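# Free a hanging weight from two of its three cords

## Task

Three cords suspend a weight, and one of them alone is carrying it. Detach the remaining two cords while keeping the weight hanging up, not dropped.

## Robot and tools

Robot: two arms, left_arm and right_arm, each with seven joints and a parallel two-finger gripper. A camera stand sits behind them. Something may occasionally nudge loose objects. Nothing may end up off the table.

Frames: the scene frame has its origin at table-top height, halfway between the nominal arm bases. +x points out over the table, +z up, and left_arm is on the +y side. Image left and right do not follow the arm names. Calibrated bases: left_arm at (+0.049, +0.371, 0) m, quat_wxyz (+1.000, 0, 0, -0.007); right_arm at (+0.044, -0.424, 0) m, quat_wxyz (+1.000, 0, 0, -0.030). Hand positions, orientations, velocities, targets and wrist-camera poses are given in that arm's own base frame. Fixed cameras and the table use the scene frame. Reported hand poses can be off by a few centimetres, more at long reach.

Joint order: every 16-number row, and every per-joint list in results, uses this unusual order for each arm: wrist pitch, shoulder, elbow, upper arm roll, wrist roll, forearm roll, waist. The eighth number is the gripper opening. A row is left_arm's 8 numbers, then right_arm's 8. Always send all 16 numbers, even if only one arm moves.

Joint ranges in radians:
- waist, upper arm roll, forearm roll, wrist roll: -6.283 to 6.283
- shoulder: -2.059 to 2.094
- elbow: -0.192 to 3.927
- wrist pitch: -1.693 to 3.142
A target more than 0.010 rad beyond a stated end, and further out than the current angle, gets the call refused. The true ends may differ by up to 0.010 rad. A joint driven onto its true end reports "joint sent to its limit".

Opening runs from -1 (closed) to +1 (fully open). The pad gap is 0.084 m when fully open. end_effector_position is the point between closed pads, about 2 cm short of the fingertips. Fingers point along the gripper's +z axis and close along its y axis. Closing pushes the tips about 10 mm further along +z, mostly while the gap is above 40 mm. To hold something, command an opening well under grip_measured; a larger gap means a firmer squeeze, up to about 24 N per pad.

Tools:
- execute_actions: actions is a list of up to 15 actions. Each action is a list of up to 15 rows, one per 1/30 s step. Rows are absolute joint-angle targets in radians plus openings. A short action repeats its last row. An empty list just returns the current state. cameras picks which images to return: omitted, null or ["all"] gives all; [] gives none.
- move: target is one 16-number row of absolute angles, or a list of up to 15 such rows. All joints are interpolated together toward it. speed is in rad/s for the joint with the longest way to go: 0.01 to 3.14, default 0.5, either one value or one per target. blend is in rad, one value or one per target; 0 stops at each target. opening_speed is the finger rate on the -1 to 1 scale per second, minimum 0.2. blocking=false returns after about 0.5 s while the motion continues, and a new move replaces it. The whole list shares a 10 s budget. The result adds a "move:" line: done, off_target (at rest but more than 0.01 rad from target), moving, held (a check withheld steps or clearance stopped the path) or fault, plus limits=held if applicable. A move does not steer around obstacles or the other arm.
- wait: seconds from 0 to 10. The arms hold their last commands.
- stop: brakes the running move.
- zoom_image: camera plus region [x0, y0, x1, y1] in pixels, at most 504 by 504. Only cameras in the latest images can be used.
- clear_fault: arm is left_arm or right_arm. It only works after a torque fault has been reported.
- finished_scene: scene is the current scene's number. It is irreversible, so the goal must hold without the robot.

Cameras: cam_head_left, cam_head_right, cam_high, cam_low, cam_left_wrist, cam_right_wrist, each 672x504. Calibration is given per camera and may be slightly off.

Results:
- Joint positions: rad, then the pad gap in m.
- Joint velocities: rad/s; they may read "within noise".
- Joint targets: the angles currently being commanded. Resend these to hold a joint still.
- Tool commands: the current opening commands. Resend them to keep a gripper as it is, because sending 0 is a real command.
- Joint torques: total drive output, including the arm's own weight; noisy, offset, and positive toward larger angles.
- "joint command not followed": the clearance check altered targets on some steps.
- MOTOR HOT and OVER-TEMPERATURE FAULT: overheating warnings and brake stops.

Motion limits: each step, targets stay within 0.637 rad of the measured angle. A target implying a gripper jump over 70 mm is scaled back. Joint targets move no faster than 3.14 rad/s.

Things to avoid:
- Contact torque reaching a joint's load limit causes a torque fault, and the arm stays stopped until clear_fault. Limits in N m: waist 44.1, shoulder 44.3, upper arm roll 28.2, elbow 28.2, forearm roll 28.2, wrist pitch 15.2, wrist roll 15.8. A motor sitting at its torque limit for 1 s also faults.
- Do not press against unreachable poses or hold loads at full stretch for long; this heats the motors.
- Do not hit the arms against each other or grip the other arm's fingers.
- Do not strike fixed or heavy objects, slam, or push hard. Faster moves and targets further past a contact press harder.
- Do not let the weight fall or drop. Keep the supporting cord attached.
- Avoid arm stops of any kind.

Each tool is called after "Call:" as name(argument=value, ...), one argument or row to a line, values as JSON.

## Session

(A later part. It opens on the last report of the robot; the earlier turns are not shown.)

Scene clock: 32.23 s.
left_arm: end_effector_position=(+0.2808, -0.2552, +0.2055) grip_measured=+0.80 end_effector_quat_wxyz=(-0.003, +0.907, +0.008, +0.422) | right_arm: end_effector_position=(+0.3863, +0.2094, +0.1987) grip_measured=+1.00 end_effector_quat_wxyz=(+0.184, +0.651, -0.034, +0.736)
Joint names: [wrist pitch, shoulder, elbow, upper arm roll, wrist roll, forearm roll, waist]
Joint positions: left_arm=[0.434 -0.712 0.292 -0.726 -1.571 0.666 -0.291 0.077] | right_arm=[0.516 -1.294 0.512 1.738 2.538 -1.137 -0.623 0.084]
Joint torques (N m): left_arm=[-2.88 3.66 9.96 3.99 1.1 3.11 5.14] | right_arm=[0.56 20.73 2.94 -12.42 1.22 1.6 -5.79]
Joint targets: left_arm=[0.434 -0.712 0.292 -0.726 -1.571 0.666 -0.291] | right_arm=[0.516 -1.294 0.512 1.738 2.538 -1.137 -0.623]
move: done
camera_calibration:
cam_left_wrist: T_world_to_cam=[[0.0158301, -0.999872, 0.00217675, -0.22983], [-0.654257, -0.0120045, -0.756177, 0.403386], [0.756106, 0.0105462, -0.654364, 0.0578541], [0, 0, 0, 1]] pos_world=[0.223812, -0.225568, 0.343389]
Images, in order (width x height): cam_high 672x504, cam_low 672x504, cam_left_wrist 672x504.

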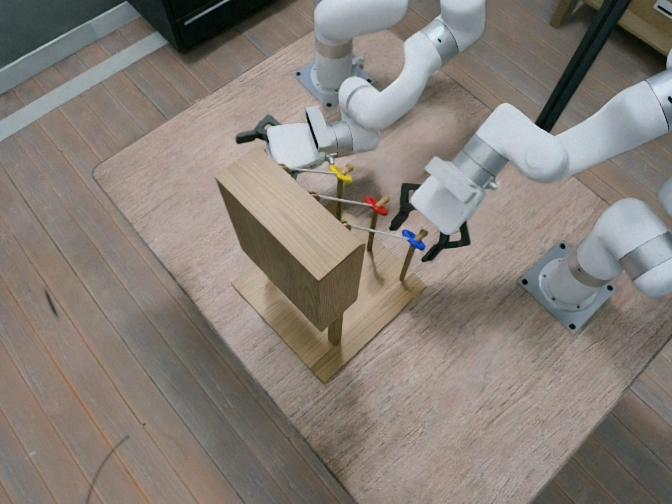

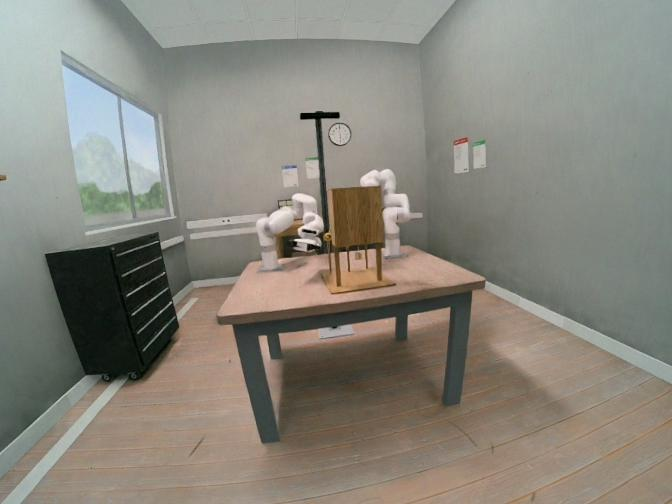

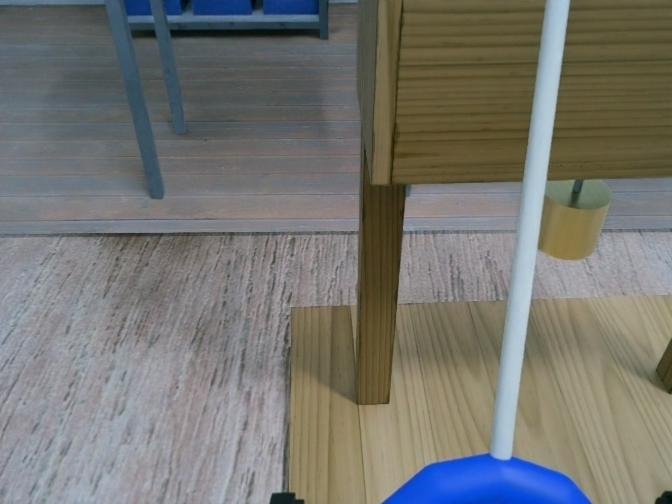

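Call:
move(
  target=[0.434, -0.712, 0.292, -0.726, -1.571, 0.666, -0.291, -0.2, 0.516, -1.294, 0.512, 1.738, 2.538, -1.137, -0.623, 1.0],
  opening_speed=0.6,
  cameras=["cam_high", "cam_left_wrist", "cam_low"],
)

Call:
zoom_image(
  camera="cam_high",
  region=[370, 130, 520, 270],
)

Call:
zoom_image(
  camera="cam_low",
  region=[310, 220, 400, 300],
)

Scene clock: 34.83 s.
left_arm: end_effector_position=(+0.2808, -0.2552, +0.2055) grip_measured=+0.22 end_effector_quat_wxyz=(-0.003, +0.907, +0.008, +0.422) | right_arm: end_effector_position=(+0.3863, +0.2094, +0.1987) grip_measured=+1.00 end_effector_quat_wxyz=(+0.184, +0.651, -0.034, +0.736)
Joint names: [wrist pitch, shoulder, elbow, upper arm roll, wrist roll, forearm roll, waist]
Joint positions: left_arm=[0.434 -0.712 0.292 -0.726 -1.571 0.666 -0.291 0.053] | right_arm=[0.516 -1.294 0.512 1.738 2.538 -1.137 -0.623 0.084]
Joint torques (N m): left_arm=[-2.78 3.82 11.25 3.92 1.08 2.91 2.11] | right_arm=[0.46 20.76 2.51 -12.27 1.33 1.53 -5.45]
Joint targets: left_arm=[0.434 -0.712 0.292 -0.726 -1.571 0.666 -0.291] | right_arm=[0.516 -1.294 0.512 1.738 2.538 -1.137 -0.623]
move: done
camera_calibration:
cam_left_wrist: T_world_to_cam=[[0.0159067, -0.999871, 0.00211211, -0.229824], [-0.654314, -0.0120066, -0.756128, 0.403381], [0.756056, 0.0106455, -0.654421, 0.0579074], [0, 0, 0, 1]] pos_world=[0.223812, -0.225568, 0.343389]
Images, in order (width x height): cam_high 672x504, cam_low 672x504, cam_left_wrist 672x504.

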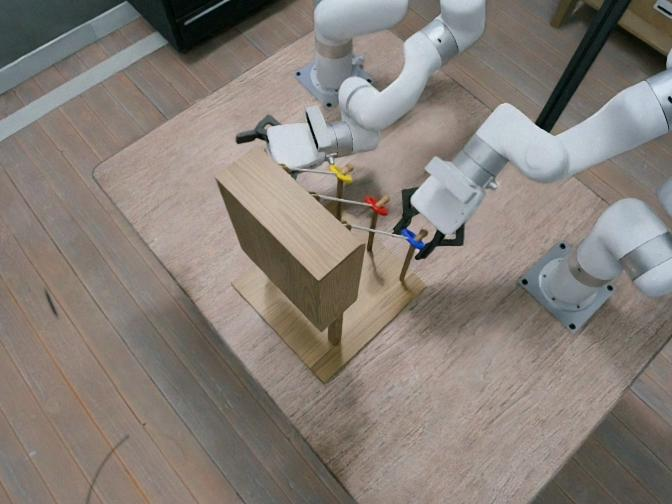

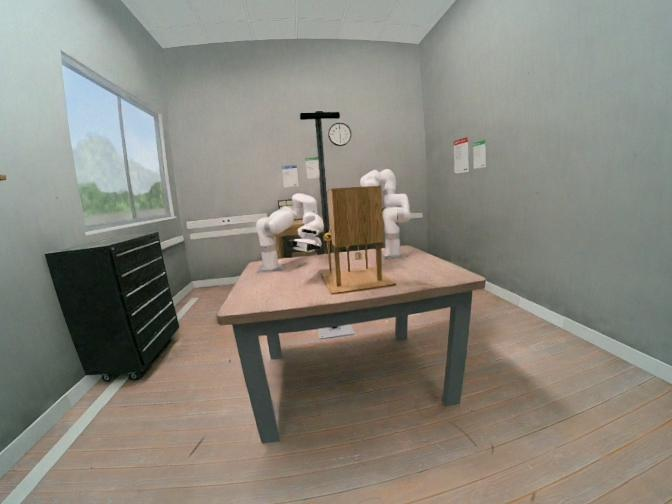

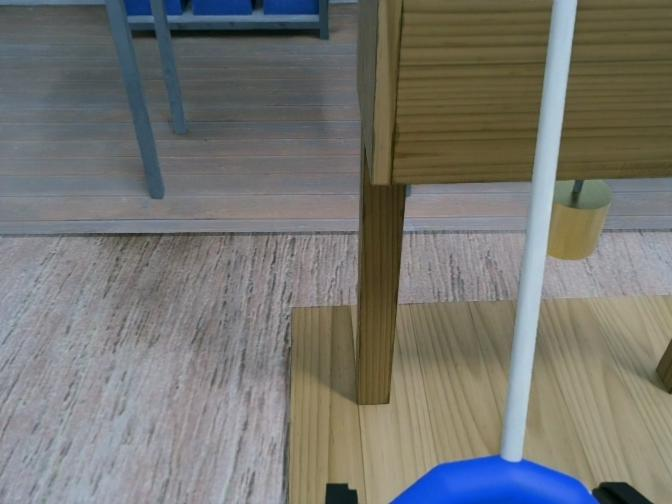

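Scaled by 3.360 from the camera's 672x504 image, which has a finer 960x720 frame.

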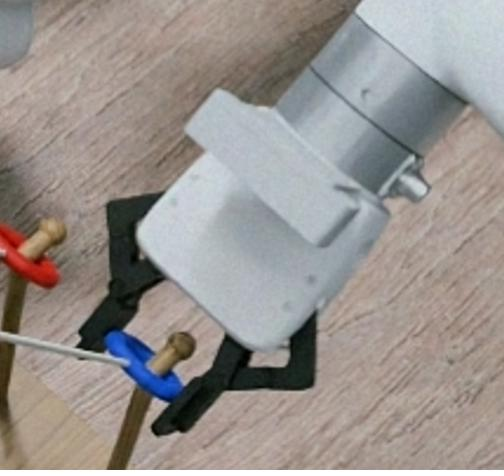

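Scaled by 5.600 from the camera's 672x504 image, which has a finer 960x720 frame.

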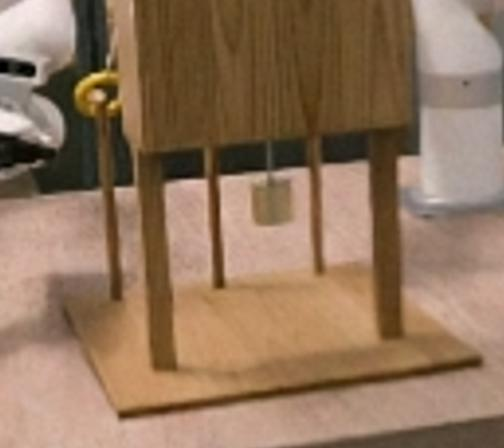

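Call:
move(
  target=[0.432, -0.744, 0.265, -0.776, -1.571, 0.609, -0.3005, -0.5, 0.516, -1.294, 0.512, 1.738, 2.538, -1.137, -0.623, 1.0],
  speed=0.1,
  opening_speed=1.0,
  cameras=["cam_high", "cam_left_wrist", "cam_low", "cam_head_right"],
)

Call:
zoom_image(
  camera="cam_high",
  region=[370, 130, 520, 270],
)

Call:
zoom_image(
  camera="cam_low",
  region=[310, 220, 400, 300],
)

Scene clock: 36.77 s.
left_arm: end_effector_position=(+0.2687, -0.2558, +0.1976) grip_measured=+0.22 end_effector_quat_wxyz=(-0.003, +0.906, +0.006, +0.423) | right_arm: end_effector_position=(+0.3863, +0.2094, +0.1987) grip_measured=+1.00 end_effector_quat_wxyz=(+0.184, +0.651, -0.034, +0.736)
Joint names: [wrist pitch, shoulder, elbow, upper arm roll, wrist roll, forearm roll, waist]
Joint positions: left_arm=[0.432 -0.744 0.265 -0.776 -1.571 0.609 -0.3 0.053] | right_arm=[0.516 -1.294 0.512 1.738 2.538 -1.137 -0.623 0.084]
Joint torques (N m): left_arm=[-2.76 -4.45 7.59 2.64 1.11 -4.43 -5.85] | right_arm=[0.5 20.64 2.77 -12.26 1.32 1.66 -5.49]
Joint targets: left_arm=[0.432 -0.744 0.265 -0.776 -1.571 0.609 -0.300] | right_arm=[0.516 -1.294 0.512 1.738 2.538 -1.137 -0.623]
move: done
camera_calibration:
cam_left_wrist: T_world_to_cam=[[0.013072, -0.999912, 0.00203865, -0.229496], [-0.652691, -0.0100773, -0.757557, 0.389909], [0.757511, 0.0085722, -0.652766, 0.0605742], [0, 0, 0, 1]] pos_world=[0.211604, -0.226066, 0.335387]
Images, in order (width x height): cam_head_right 672x504, cam_high 672x504, cam_low 672x504, cam_left_wrist 672x504.

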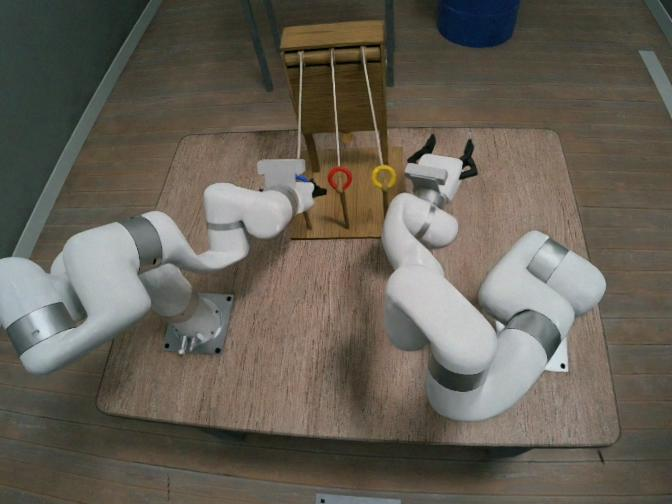

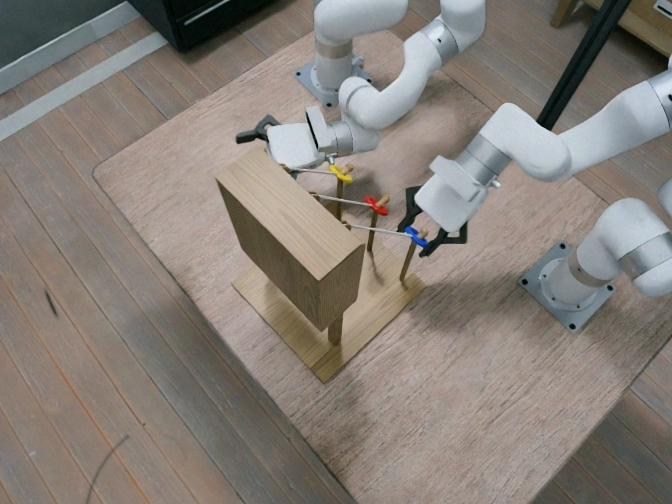

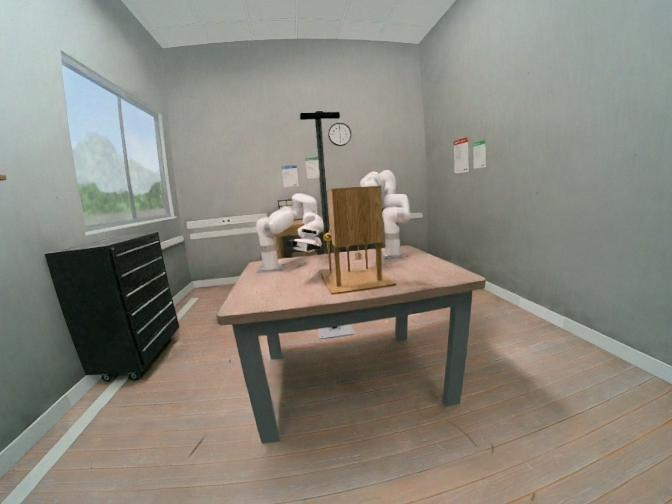

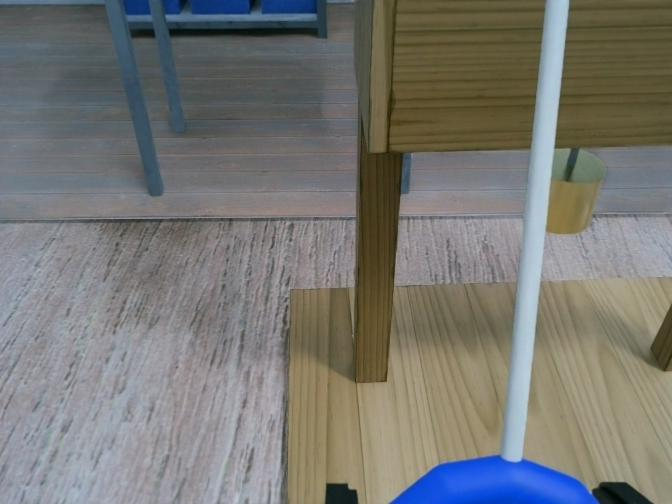

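Scaled by 3.360 from the camera's 672x504 image, which has a finer 960x720 frame.

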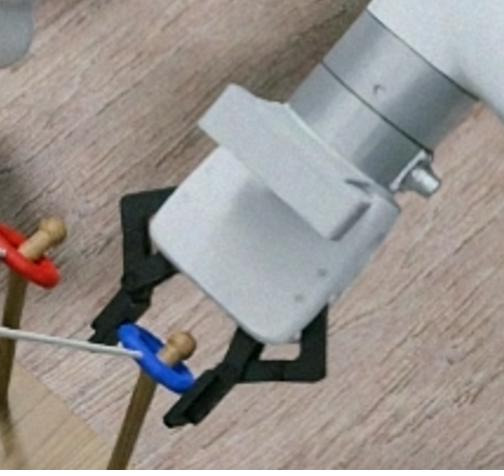

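Scaled by 5.600 from the camera's 672x504 image, which has a finer 960x720 frame.

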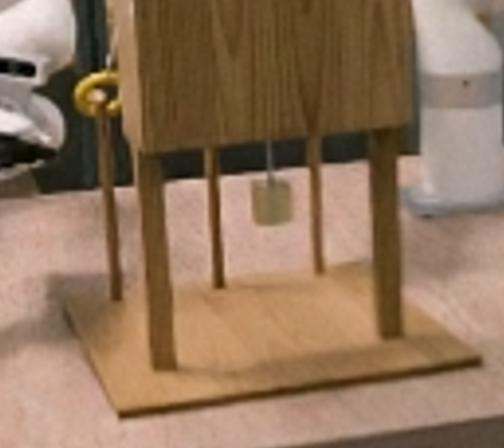

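Call:
move(
  target=[
    [0.508, -0.788, 0.244, -0.773, -1.571, 0.542, -0.409, -0.6, 0.516, -1.294, 0.512, 1.738, 2.538, -1.137, -0.623, 1.0],
    [0.584, -0.832, 0.230, -0.786, -1.571, 0.469, -0.506, -0.6, 0.516, -1.294, 0.512, 1.738, 2.538, -1.137, -0.623, 1.0],
  ],
  speed=0.12,
  blend=[0.03, 0],
  cameras=["cam_high", "cam_left_wrist", "cam_low", "cam_head_right"],
)

Call:
zoom_image(
  camera="cam_high",
  region=[370, 130, 520, 270],
)

Call:
zoom_image(
  camera="cam_low",
  region=[310, 220, 400, 300],
)

Scene clock: 40.50 s.
left_arm: end_effector_position=(+0.2235, -0.2566, +0.1976) grip_measured=+0.22 end_effector_quat_wxyz=(-0.003, +0.906, +0.006, +0.423) | right_arm: end_effector_position=(+0.3863, +0.2094, +0.1987) grip_measured=+1.00 end_effector_quat_wxyz=(+0.184, +0.651, -0.034, +0.736)
Joint names: [wrist pitch, shoulder, elbow, upper arm roll, wrist roll, forearm roll, waist]
Joint positions: left_arm=[0.584 -0.832 0.23 -0.786 -1.571 0.469 -0.506 0.053] | right_arm=[0.516 -1.294 0.512 1.738 2.538 -1.137 -0.623 0.084]
Joint torques (N m): left_arm=[1.01 -3.91 7.92 3 1.18 -4.26 -5.91] | right_arm=[0.42 20.56 2.88 -12.64 1.21 1.78 -5.74]
Joint targets: left_arm=[0.584 -0.832 0.230 -0.786 -1.571 0.469 -0.506] | right_arm=[0.516 -1.294 0.512 1.738 2.538 -1.137 -0.623]
move: done
camera_calibration:
cam_left_wrist: T_world_to_cam=[[0.0130579, -0.999914, 0.00139207, -0.229488], [-0.653072, -0.00958271, -0.757235, 0.360467], [0.757183, 0.00897879, -0.653141, 0.0950923], [0, 0, 0, 1]] pos_world=[0.166405, -0.226867, 0.335386]
Images, in order (width x height): cam_head_right 672x504, cam_high 672x504, cam_low 672x504, cam_left_wrist 672x504.

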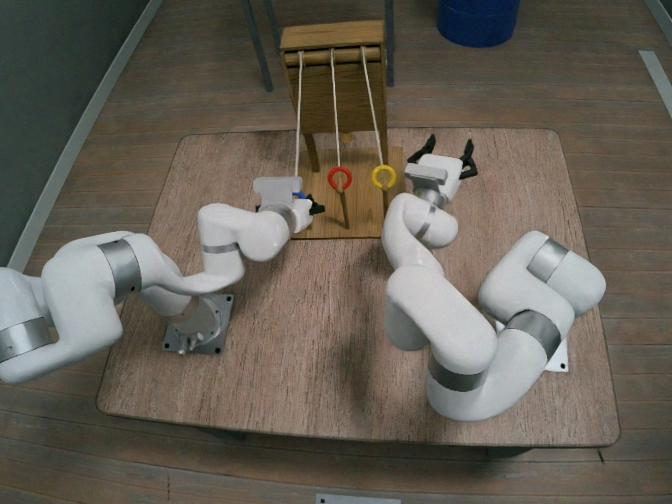

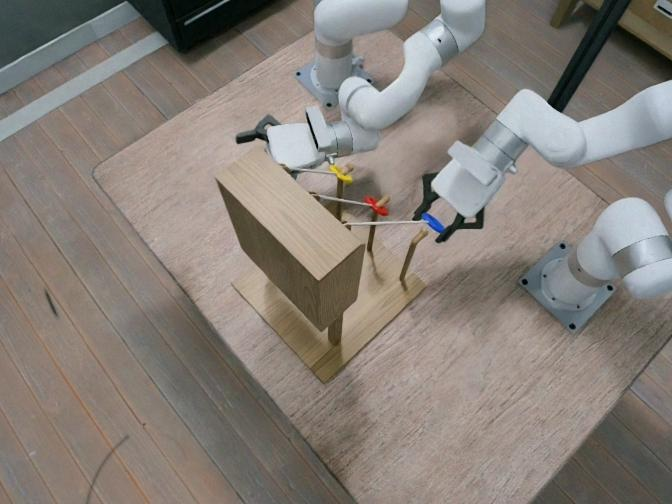

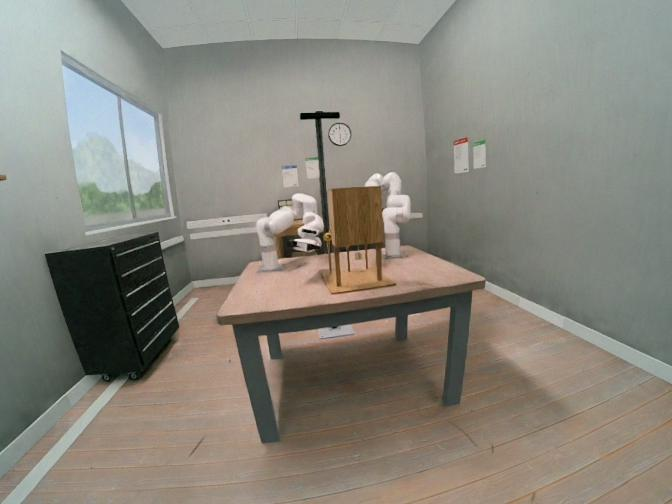

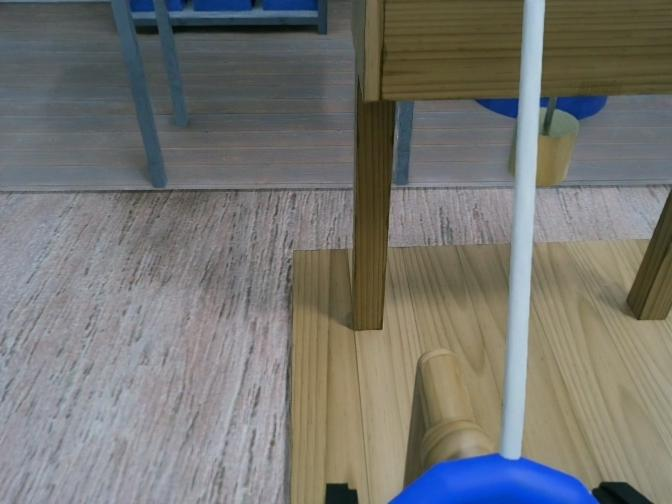

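Scaled by 3.360 from the camera's 672x504 image, which has a finer 960x720 frame.

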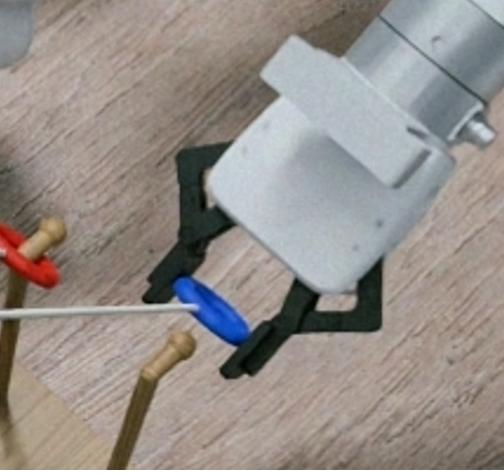

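Scaled by 5.600 from the camera's 672x504 image, which has a finer 960x720 frame.

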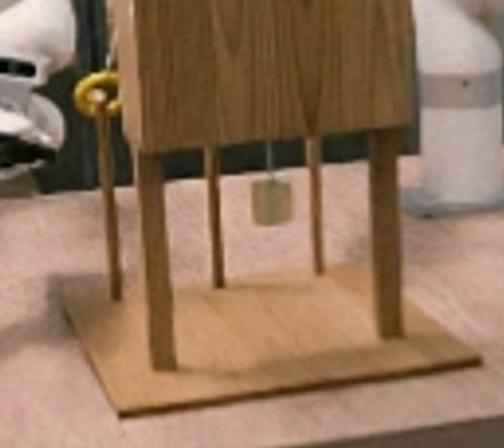

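Call:
move(
  target=[
    [0.753, -0.800, 0.320, -0.548, -1.571, 0.613, -0.686, -0.6, 0.516, -1.294, 0.512, 1.738, 2.538, -1.137, -0.623, 1.0],
    [0.881, -0.718, 0.446, -0.302, -1.571, 0.780, -0.853, -0.6, 0.516, -1.294, 0.512, 1.738, 2.538, -1.137, -0.623, 1.0],
  ],
  speed=0.25,
  blend=[0.05, 0],
)

Call:
zoom_image(
  camera="cam_high",
  region=[310, 110, 520, 270],
)

Call:
zoom_image(
  camera="cam_low",
  region=[310, 170, 420, 300],
)

Call:
zoom_image(
  camera="cam_head_right",
  region=[230, 20, 420, 250],
)

Scene clock: 44.97 s.
left_arm: end_effector_position=(+0.2534, -0.2641, +0.2882) grip_measured=+0.22 end_effector_quat_wxyz=(-0.002, +0.906, +0.006, +0.423) | right_arm: end_effector_position=(+0.3863, +0.2094, +0.1987) grip_measured=+1.00 end_effector_quat_wxyz=(+0.184, +0.651, -0.034, +0.736)
Joint names: [wrist pitch, shoulder, elbow, upper arm roll, wrist roll, forearm roll, waist]
Joint positions: left_arm=[0.881 -0.718 0.446 -0.302 -1.571 0.78 -0.853 0.053] | right_arm=[0.516 -1.294 0.512 1.738 2.538 -1.137 -0.623 0.084]
Joint torques (N m): left_arm=[0.88 1.53 16.92 10.03 1.08 3.92 -5.31] | right_arm=[0.46 20.66 2.96 -12.51 1.24 1.57 -5.6]
Joint targets: left_arm=[0.881 -0.718 0.446 -0.302 -1.571 0.780 -0.853] | right_arm=[0.516 -1.294 0.512 1.738 2.538 -1.137 -0.623]
move: done
camera_calibration:
cam_left_wrist: T_world_to_cam=[[0.0128303, -0.999915, 0.0023705, -0.237772], [-0.6528, -0.010172, -0.757462, 0.448368], [0.757422, 0.00817097, -0.652875, 0.131421], [0, 0, 0, 1]] pos_world=[0.196204, -0.234265, 0.425987]
cam_right_wrist: T_world_to_cam=[[-0.334687, -0.925078, 0.179488, 0.316937], [0.103664, -0.225461, -0.968721, 0.262687], [0.93661, -0.305612, 0.171356, -0.197723], [0, 0, 0, 1]] pos_world=[0.264033, 0.291991, 0.231465]

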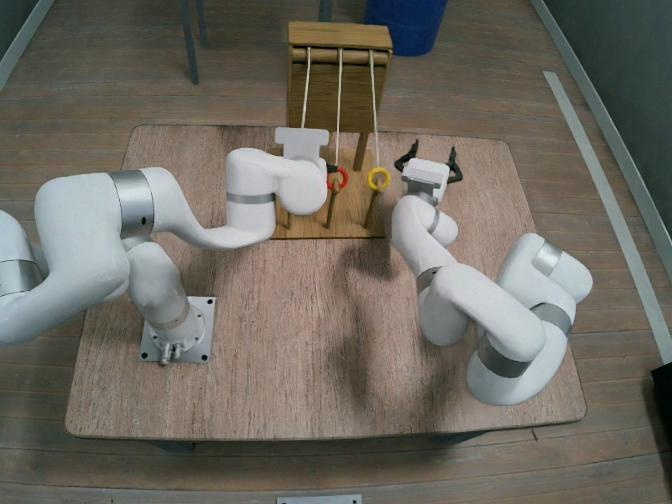

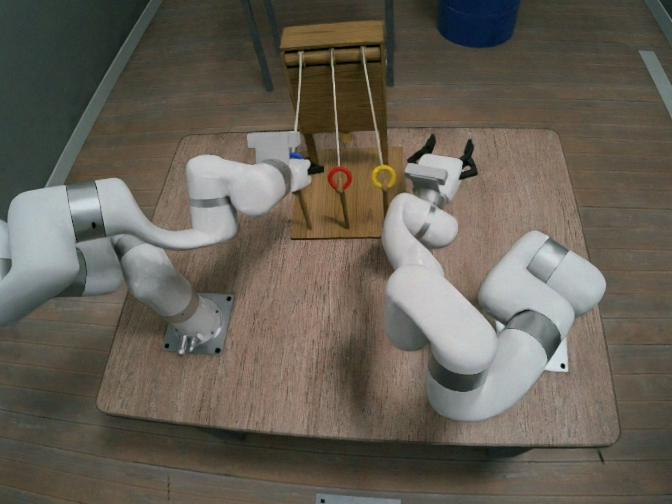

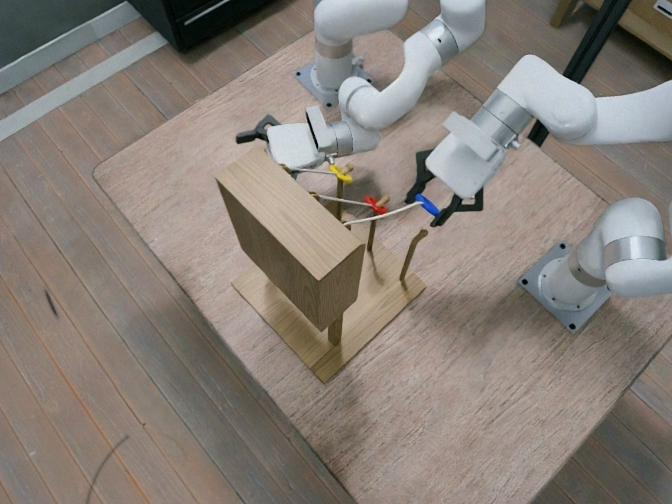

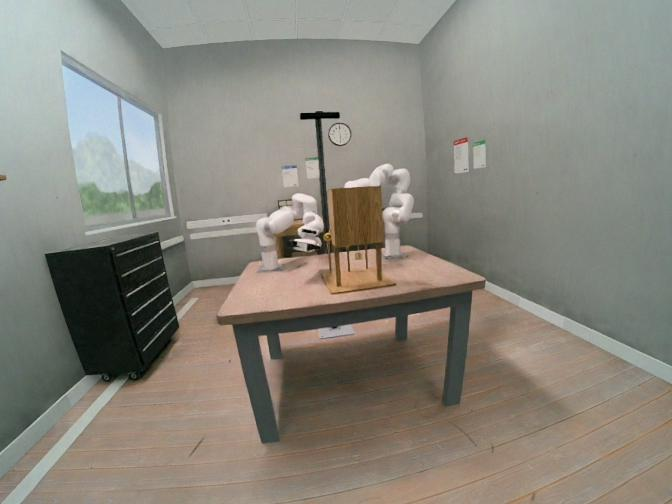

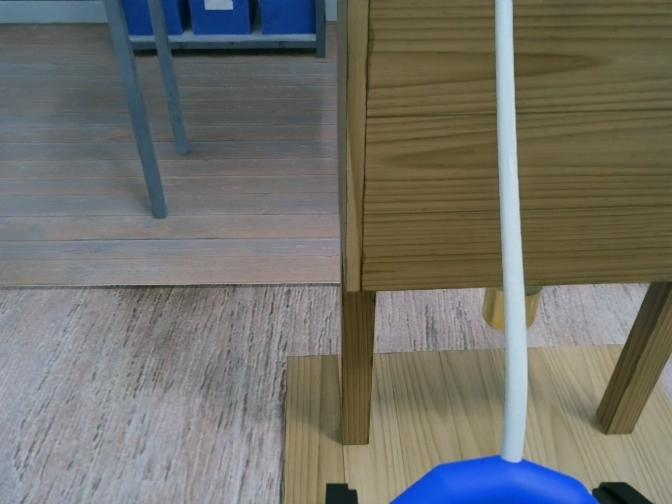

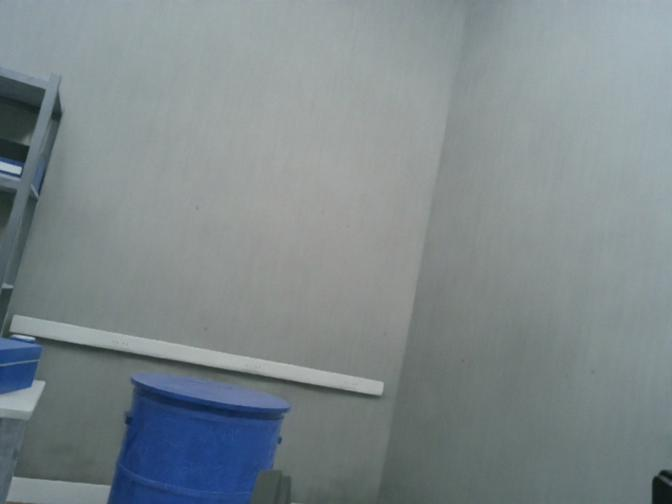

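Scaled by 2.400 from the camera's 672x504 image, which has a finer 960x720 frame.

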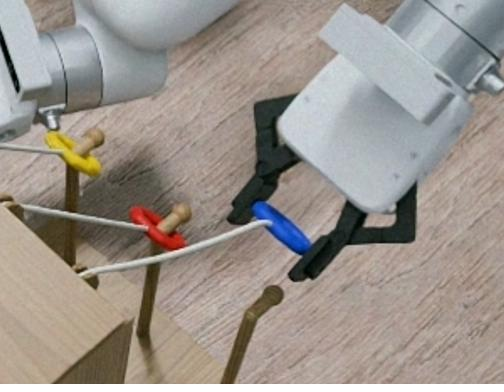

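Scaled by 3.877 from the camera's 672x504 image, which has a finer 960x720 frame.

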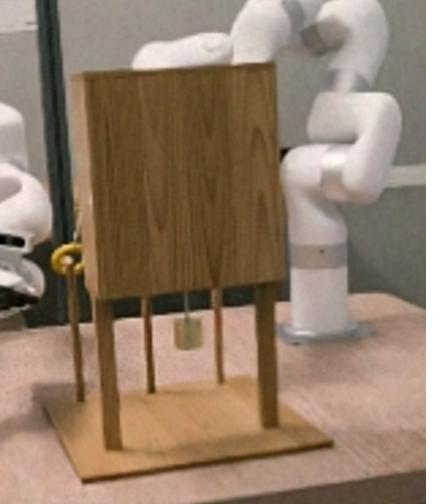

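Scaled by 2.191 from the camera's 672x504 image, which has a finer 960x720 frame.

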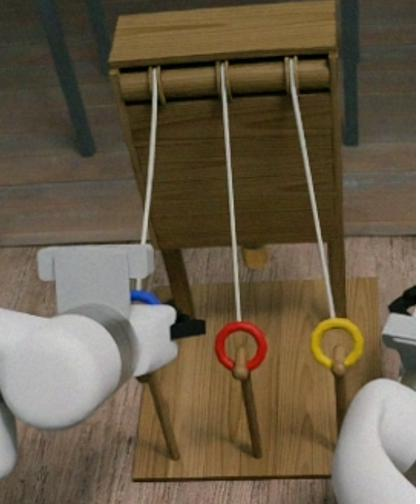

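Call:
move(
  target=[
    [0.312, -0.937, 0.247, 0.0, 0.0, 0.0, -0.706, -0.6, 0.516, -1.294, 0.512, 1.738, 2.538, -1.137, -0.623, 1.0],
    [-0.186, -0.417, 0.270, 0.0, 0.0, 0.0, -0.632, -0.6, 0.516, -1.294, 0.512, 1.738, 2.538, -1.137, -0.623, 1.0],
  ],
  speed=[0.5, 0.25],
  blend=[0.1, 0],
)

Call:
zoom_image(
  camera="cam_high",
  region=[310, 110, 520, 270],
)

Call:
zoom_image(
  camera="cam_head_right",
  region=[230, 20, 420, 250],
)

Scene clock: 55.60 s.
left_arm: end_effector_position=(+0.3615, -0.2647, +0.2372) grip_measured=+0.22 end_effector_quat_wxyz=(+0.131, +0.861, -0.282, +0.402) | right_arm: end_effector_position=(+0.3863, +0.2094, +0.1987) grip_measured=+1.00 end_effector_quat_wxyz=(+0.184, +0.651, -0.034, +0.736)
Joint names: [wrist pitch, shoulder, elbow, upper arm roll, wrist roll, forearm roll, waist]
Joint positions: left_arm=[-0.186 -0.417 0.27 0 0 0 -0.632 0.053] | right_arm=[0.516 -1.294 0.512 1.738 2.538 -1.137 -0.623 0.084]
Joint torques (N m): left_arm=[-4.28 -2.62 15.5 5.65 0.94 -3.65 5.07] | right_arm=[0.47 20.18 2.93 -12.47 1.35 1.36 -5.25]
Joint targets: left_arm=[-0.186 -0.417 0.270 0.000 0.000 0.000 -0.632] | right_arm=[0.516 -1.294 0.512 1.738 2.538 -1.137 -0.623]
move: done
camera_calibration:
cam_left_wrist: T_world_to_cam=[[-0.59123, -0.806501, 0.00152424, 0.0301346], [-0.527043, 0.384933, -0.757662, 0.53945], [0.610469, -0.448756, -0.652645, -0.0516197], [0, 0, 0, 1]] pos_world=[0.333642, -0.206513, 0.374986]
cam_right_wrist: T_world_to_cam=[[-0.334687, -0.925078, 0.179488, 0.316937], [0.103664, -0.225461, -0.968721, 0.262687], [0.93661, -0.305612, 0.171356, -0.197723], [0, 0, 0, 1]] pos_world=[0.264033, 0.291991, 0.231465]

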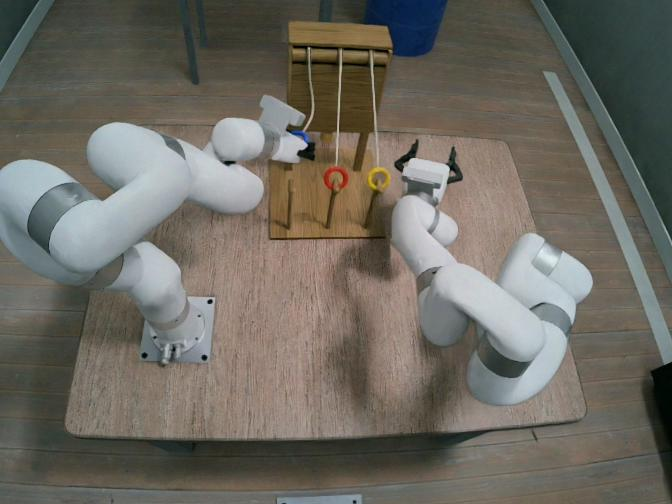

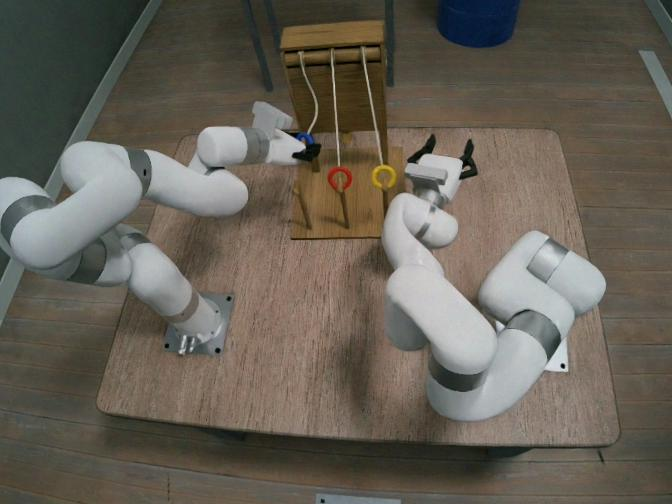

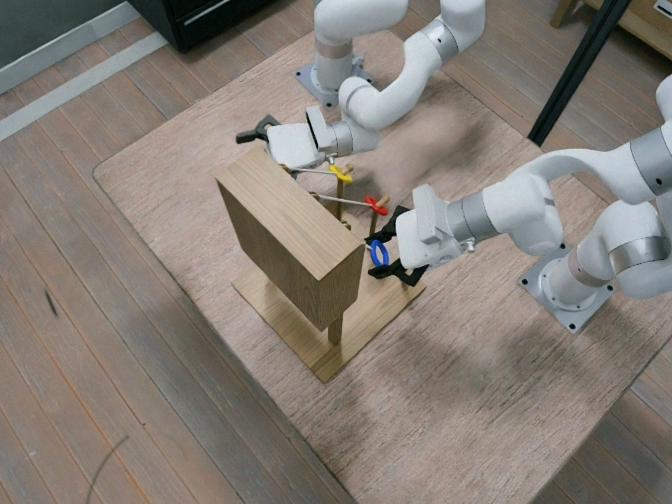

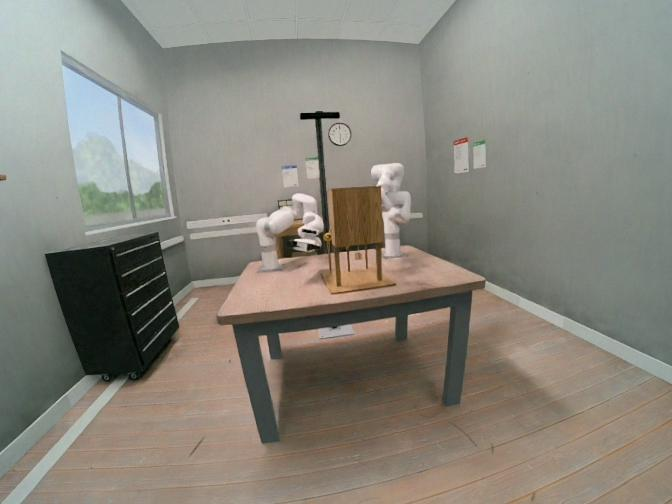

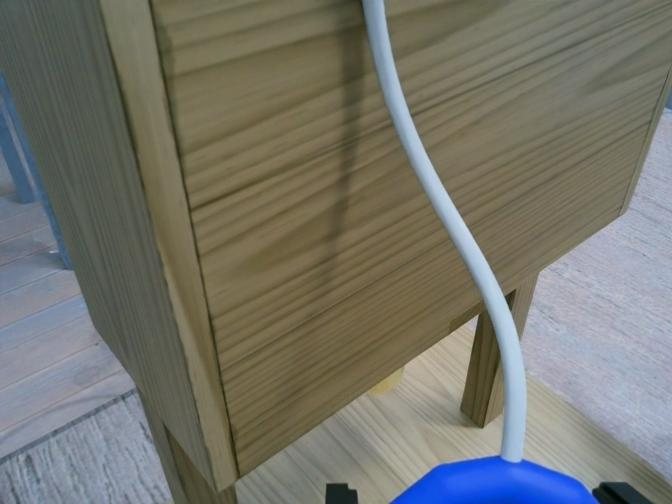

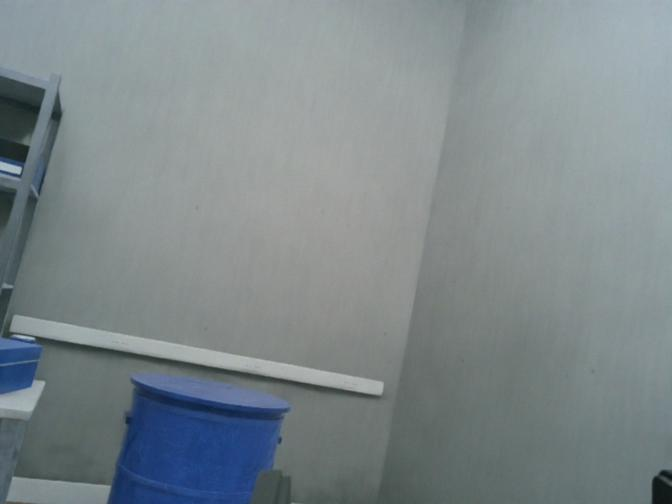

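Scaled by 2.400 from the camera's 672x504 image, which has a finer 960x720 frame.

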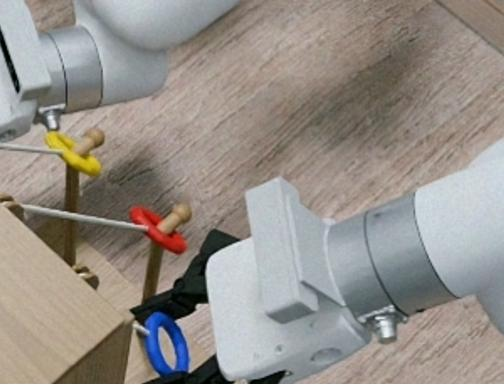

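Scaled by 2.191 from the camera's 672x504 image, which has a finer 960x720 frame.

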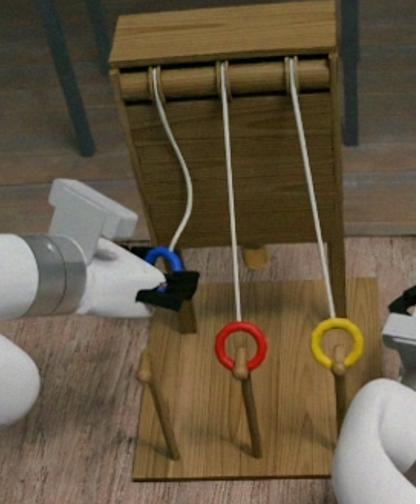

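Call:
move(
  target=[0.080, -0.504, 0.448, 0.0, 0.0, 0.0, -0.600, -0.6, 0.516, -1.294, 0.512, 1.738, 2.538, -1.137, -0.623, 1.0],
  speed=0.25,
  cameras=["cam_high", "cam_left_wrist", "cam_low", "cam_head_right", "cam_head_left"],
)

Call:
zoom_image(
  camera="cam_head_right",
  region=[230, 20, 420, 250],
)

Call:
zoom_image(
  camera="cam_head_left",
  region=[230, 20, 420, 250],
)

Call:
zoom_image(
  camera="cam_low",
  region=[310, 170, 420, 300],
)

Scene clock: 60.13 s.
left_arm: end_effector_position=(+0.3878, -0.2653, +0.3098) grip_measured=+0.22 end_effector_quat_wxyz=(+0.125, +0.866, -0.268, +0.403) | right_arm: end_effector_position=(+0.3863, +0.2094, +0.1987) grip_measured=+1.00 end_effector_quat_wxyz=(+0.184, +0.651, -0.034, +0.736)
Joint names: [wrist pitch, shoulder, elbow, upper arm roll, wrist roll, forearm roll, waist]
Joint positions: left_arm=[0.08 -0.504 0.448 0 0 0 -0.6 0.053] | right_arm=[0.516 -1.294 0.512 1.738 2.538 -1.137 -0.623 0.084]
Joint torques (N m): left_arm=[-0.52 -13.38 16.9 2.19 0.08 -3.43 5.15] | right_arm=[0.48 20.44 2.67 -12.49 1.25 1.69 -5.17]
Joint targets: left_arm=[0.080 -0.504 0.448 0.000 0.000 0.000 -0.600] | right_arm=[0.516 -1.294 0.512 1.738 2.538 -1.137 -0.623]
move: done
camera_calibration:
cam_left_wrist: T_world_to_cam=[[-0.56518, -0.824966, 0.00158278, 0.0300474], [-0.539757, 0.368333, -0.756964, 0.608849], [0.623886, -0.428675, -0.653455, -0.0202644], [0, 0, 0, 1]] pos_world=[0.358255, -0.208158, 0.447587]
Images, in order (width x height): cam_head_left 672x504, cam_head_right 672x504, cam_high 672x504, cam_low 672x504, cam_left_wrist 672x504.

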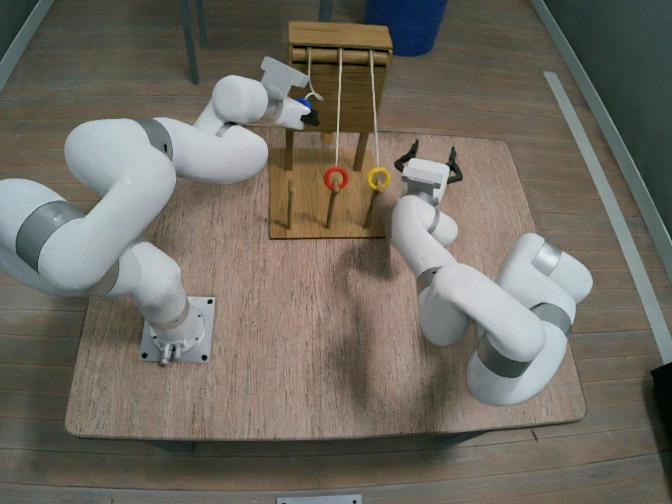

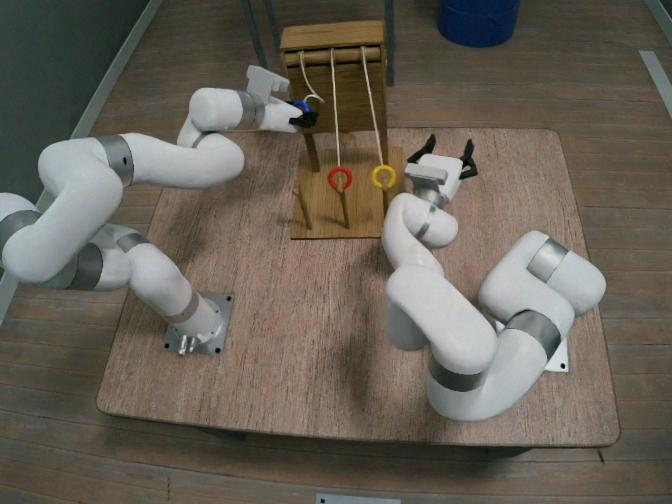

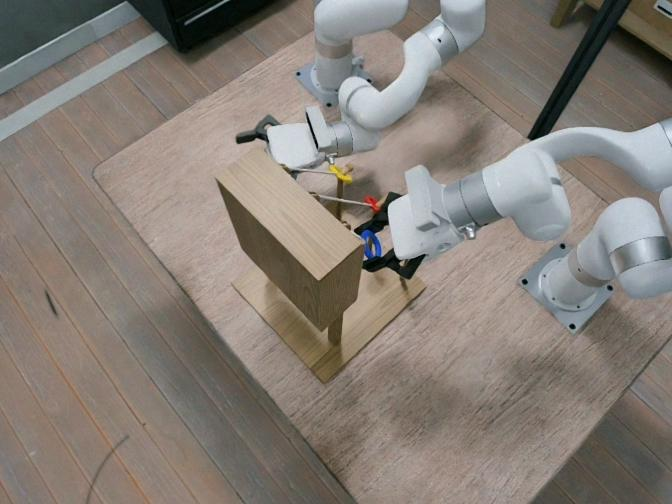

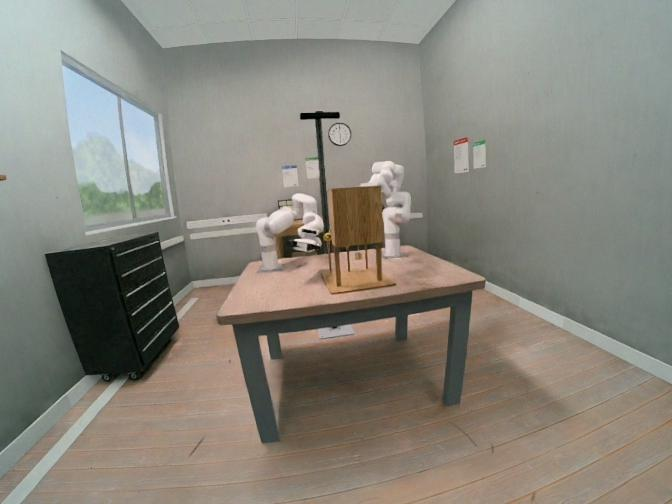

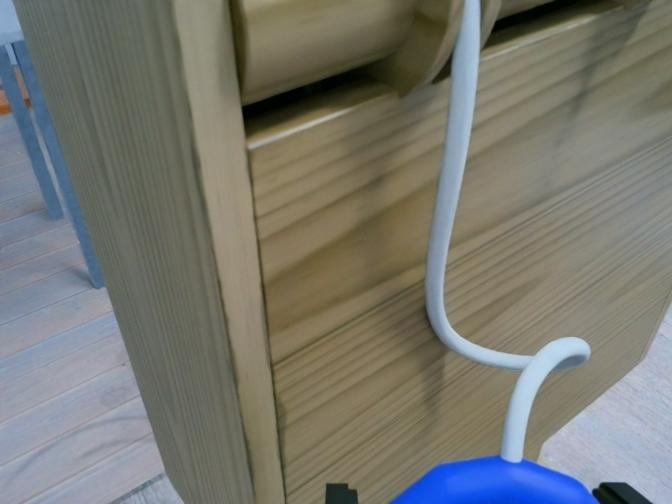

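Scaled by 2.191 from the camera's 672x504 image, which has a finer 960x720 frame.

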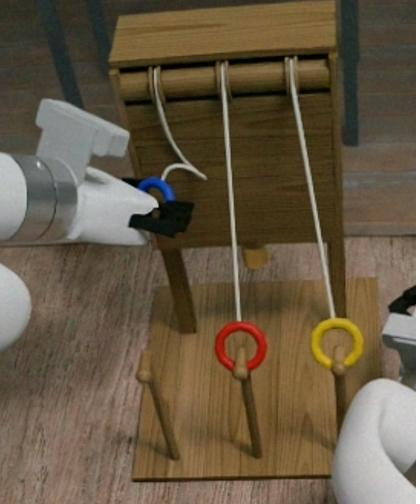

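Scaled by 2.191 from the camera's 672x504 image, which has a finer 960x720 frame.

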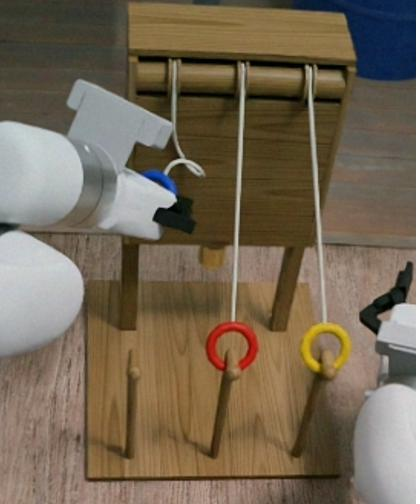

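Scaled by 3.877 from the camera's 672x504 image, which has a finer 960x720 frame.

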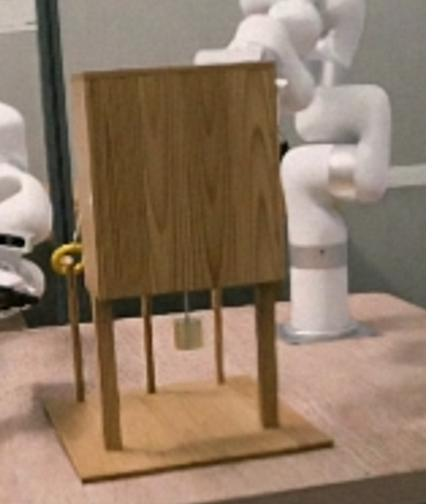

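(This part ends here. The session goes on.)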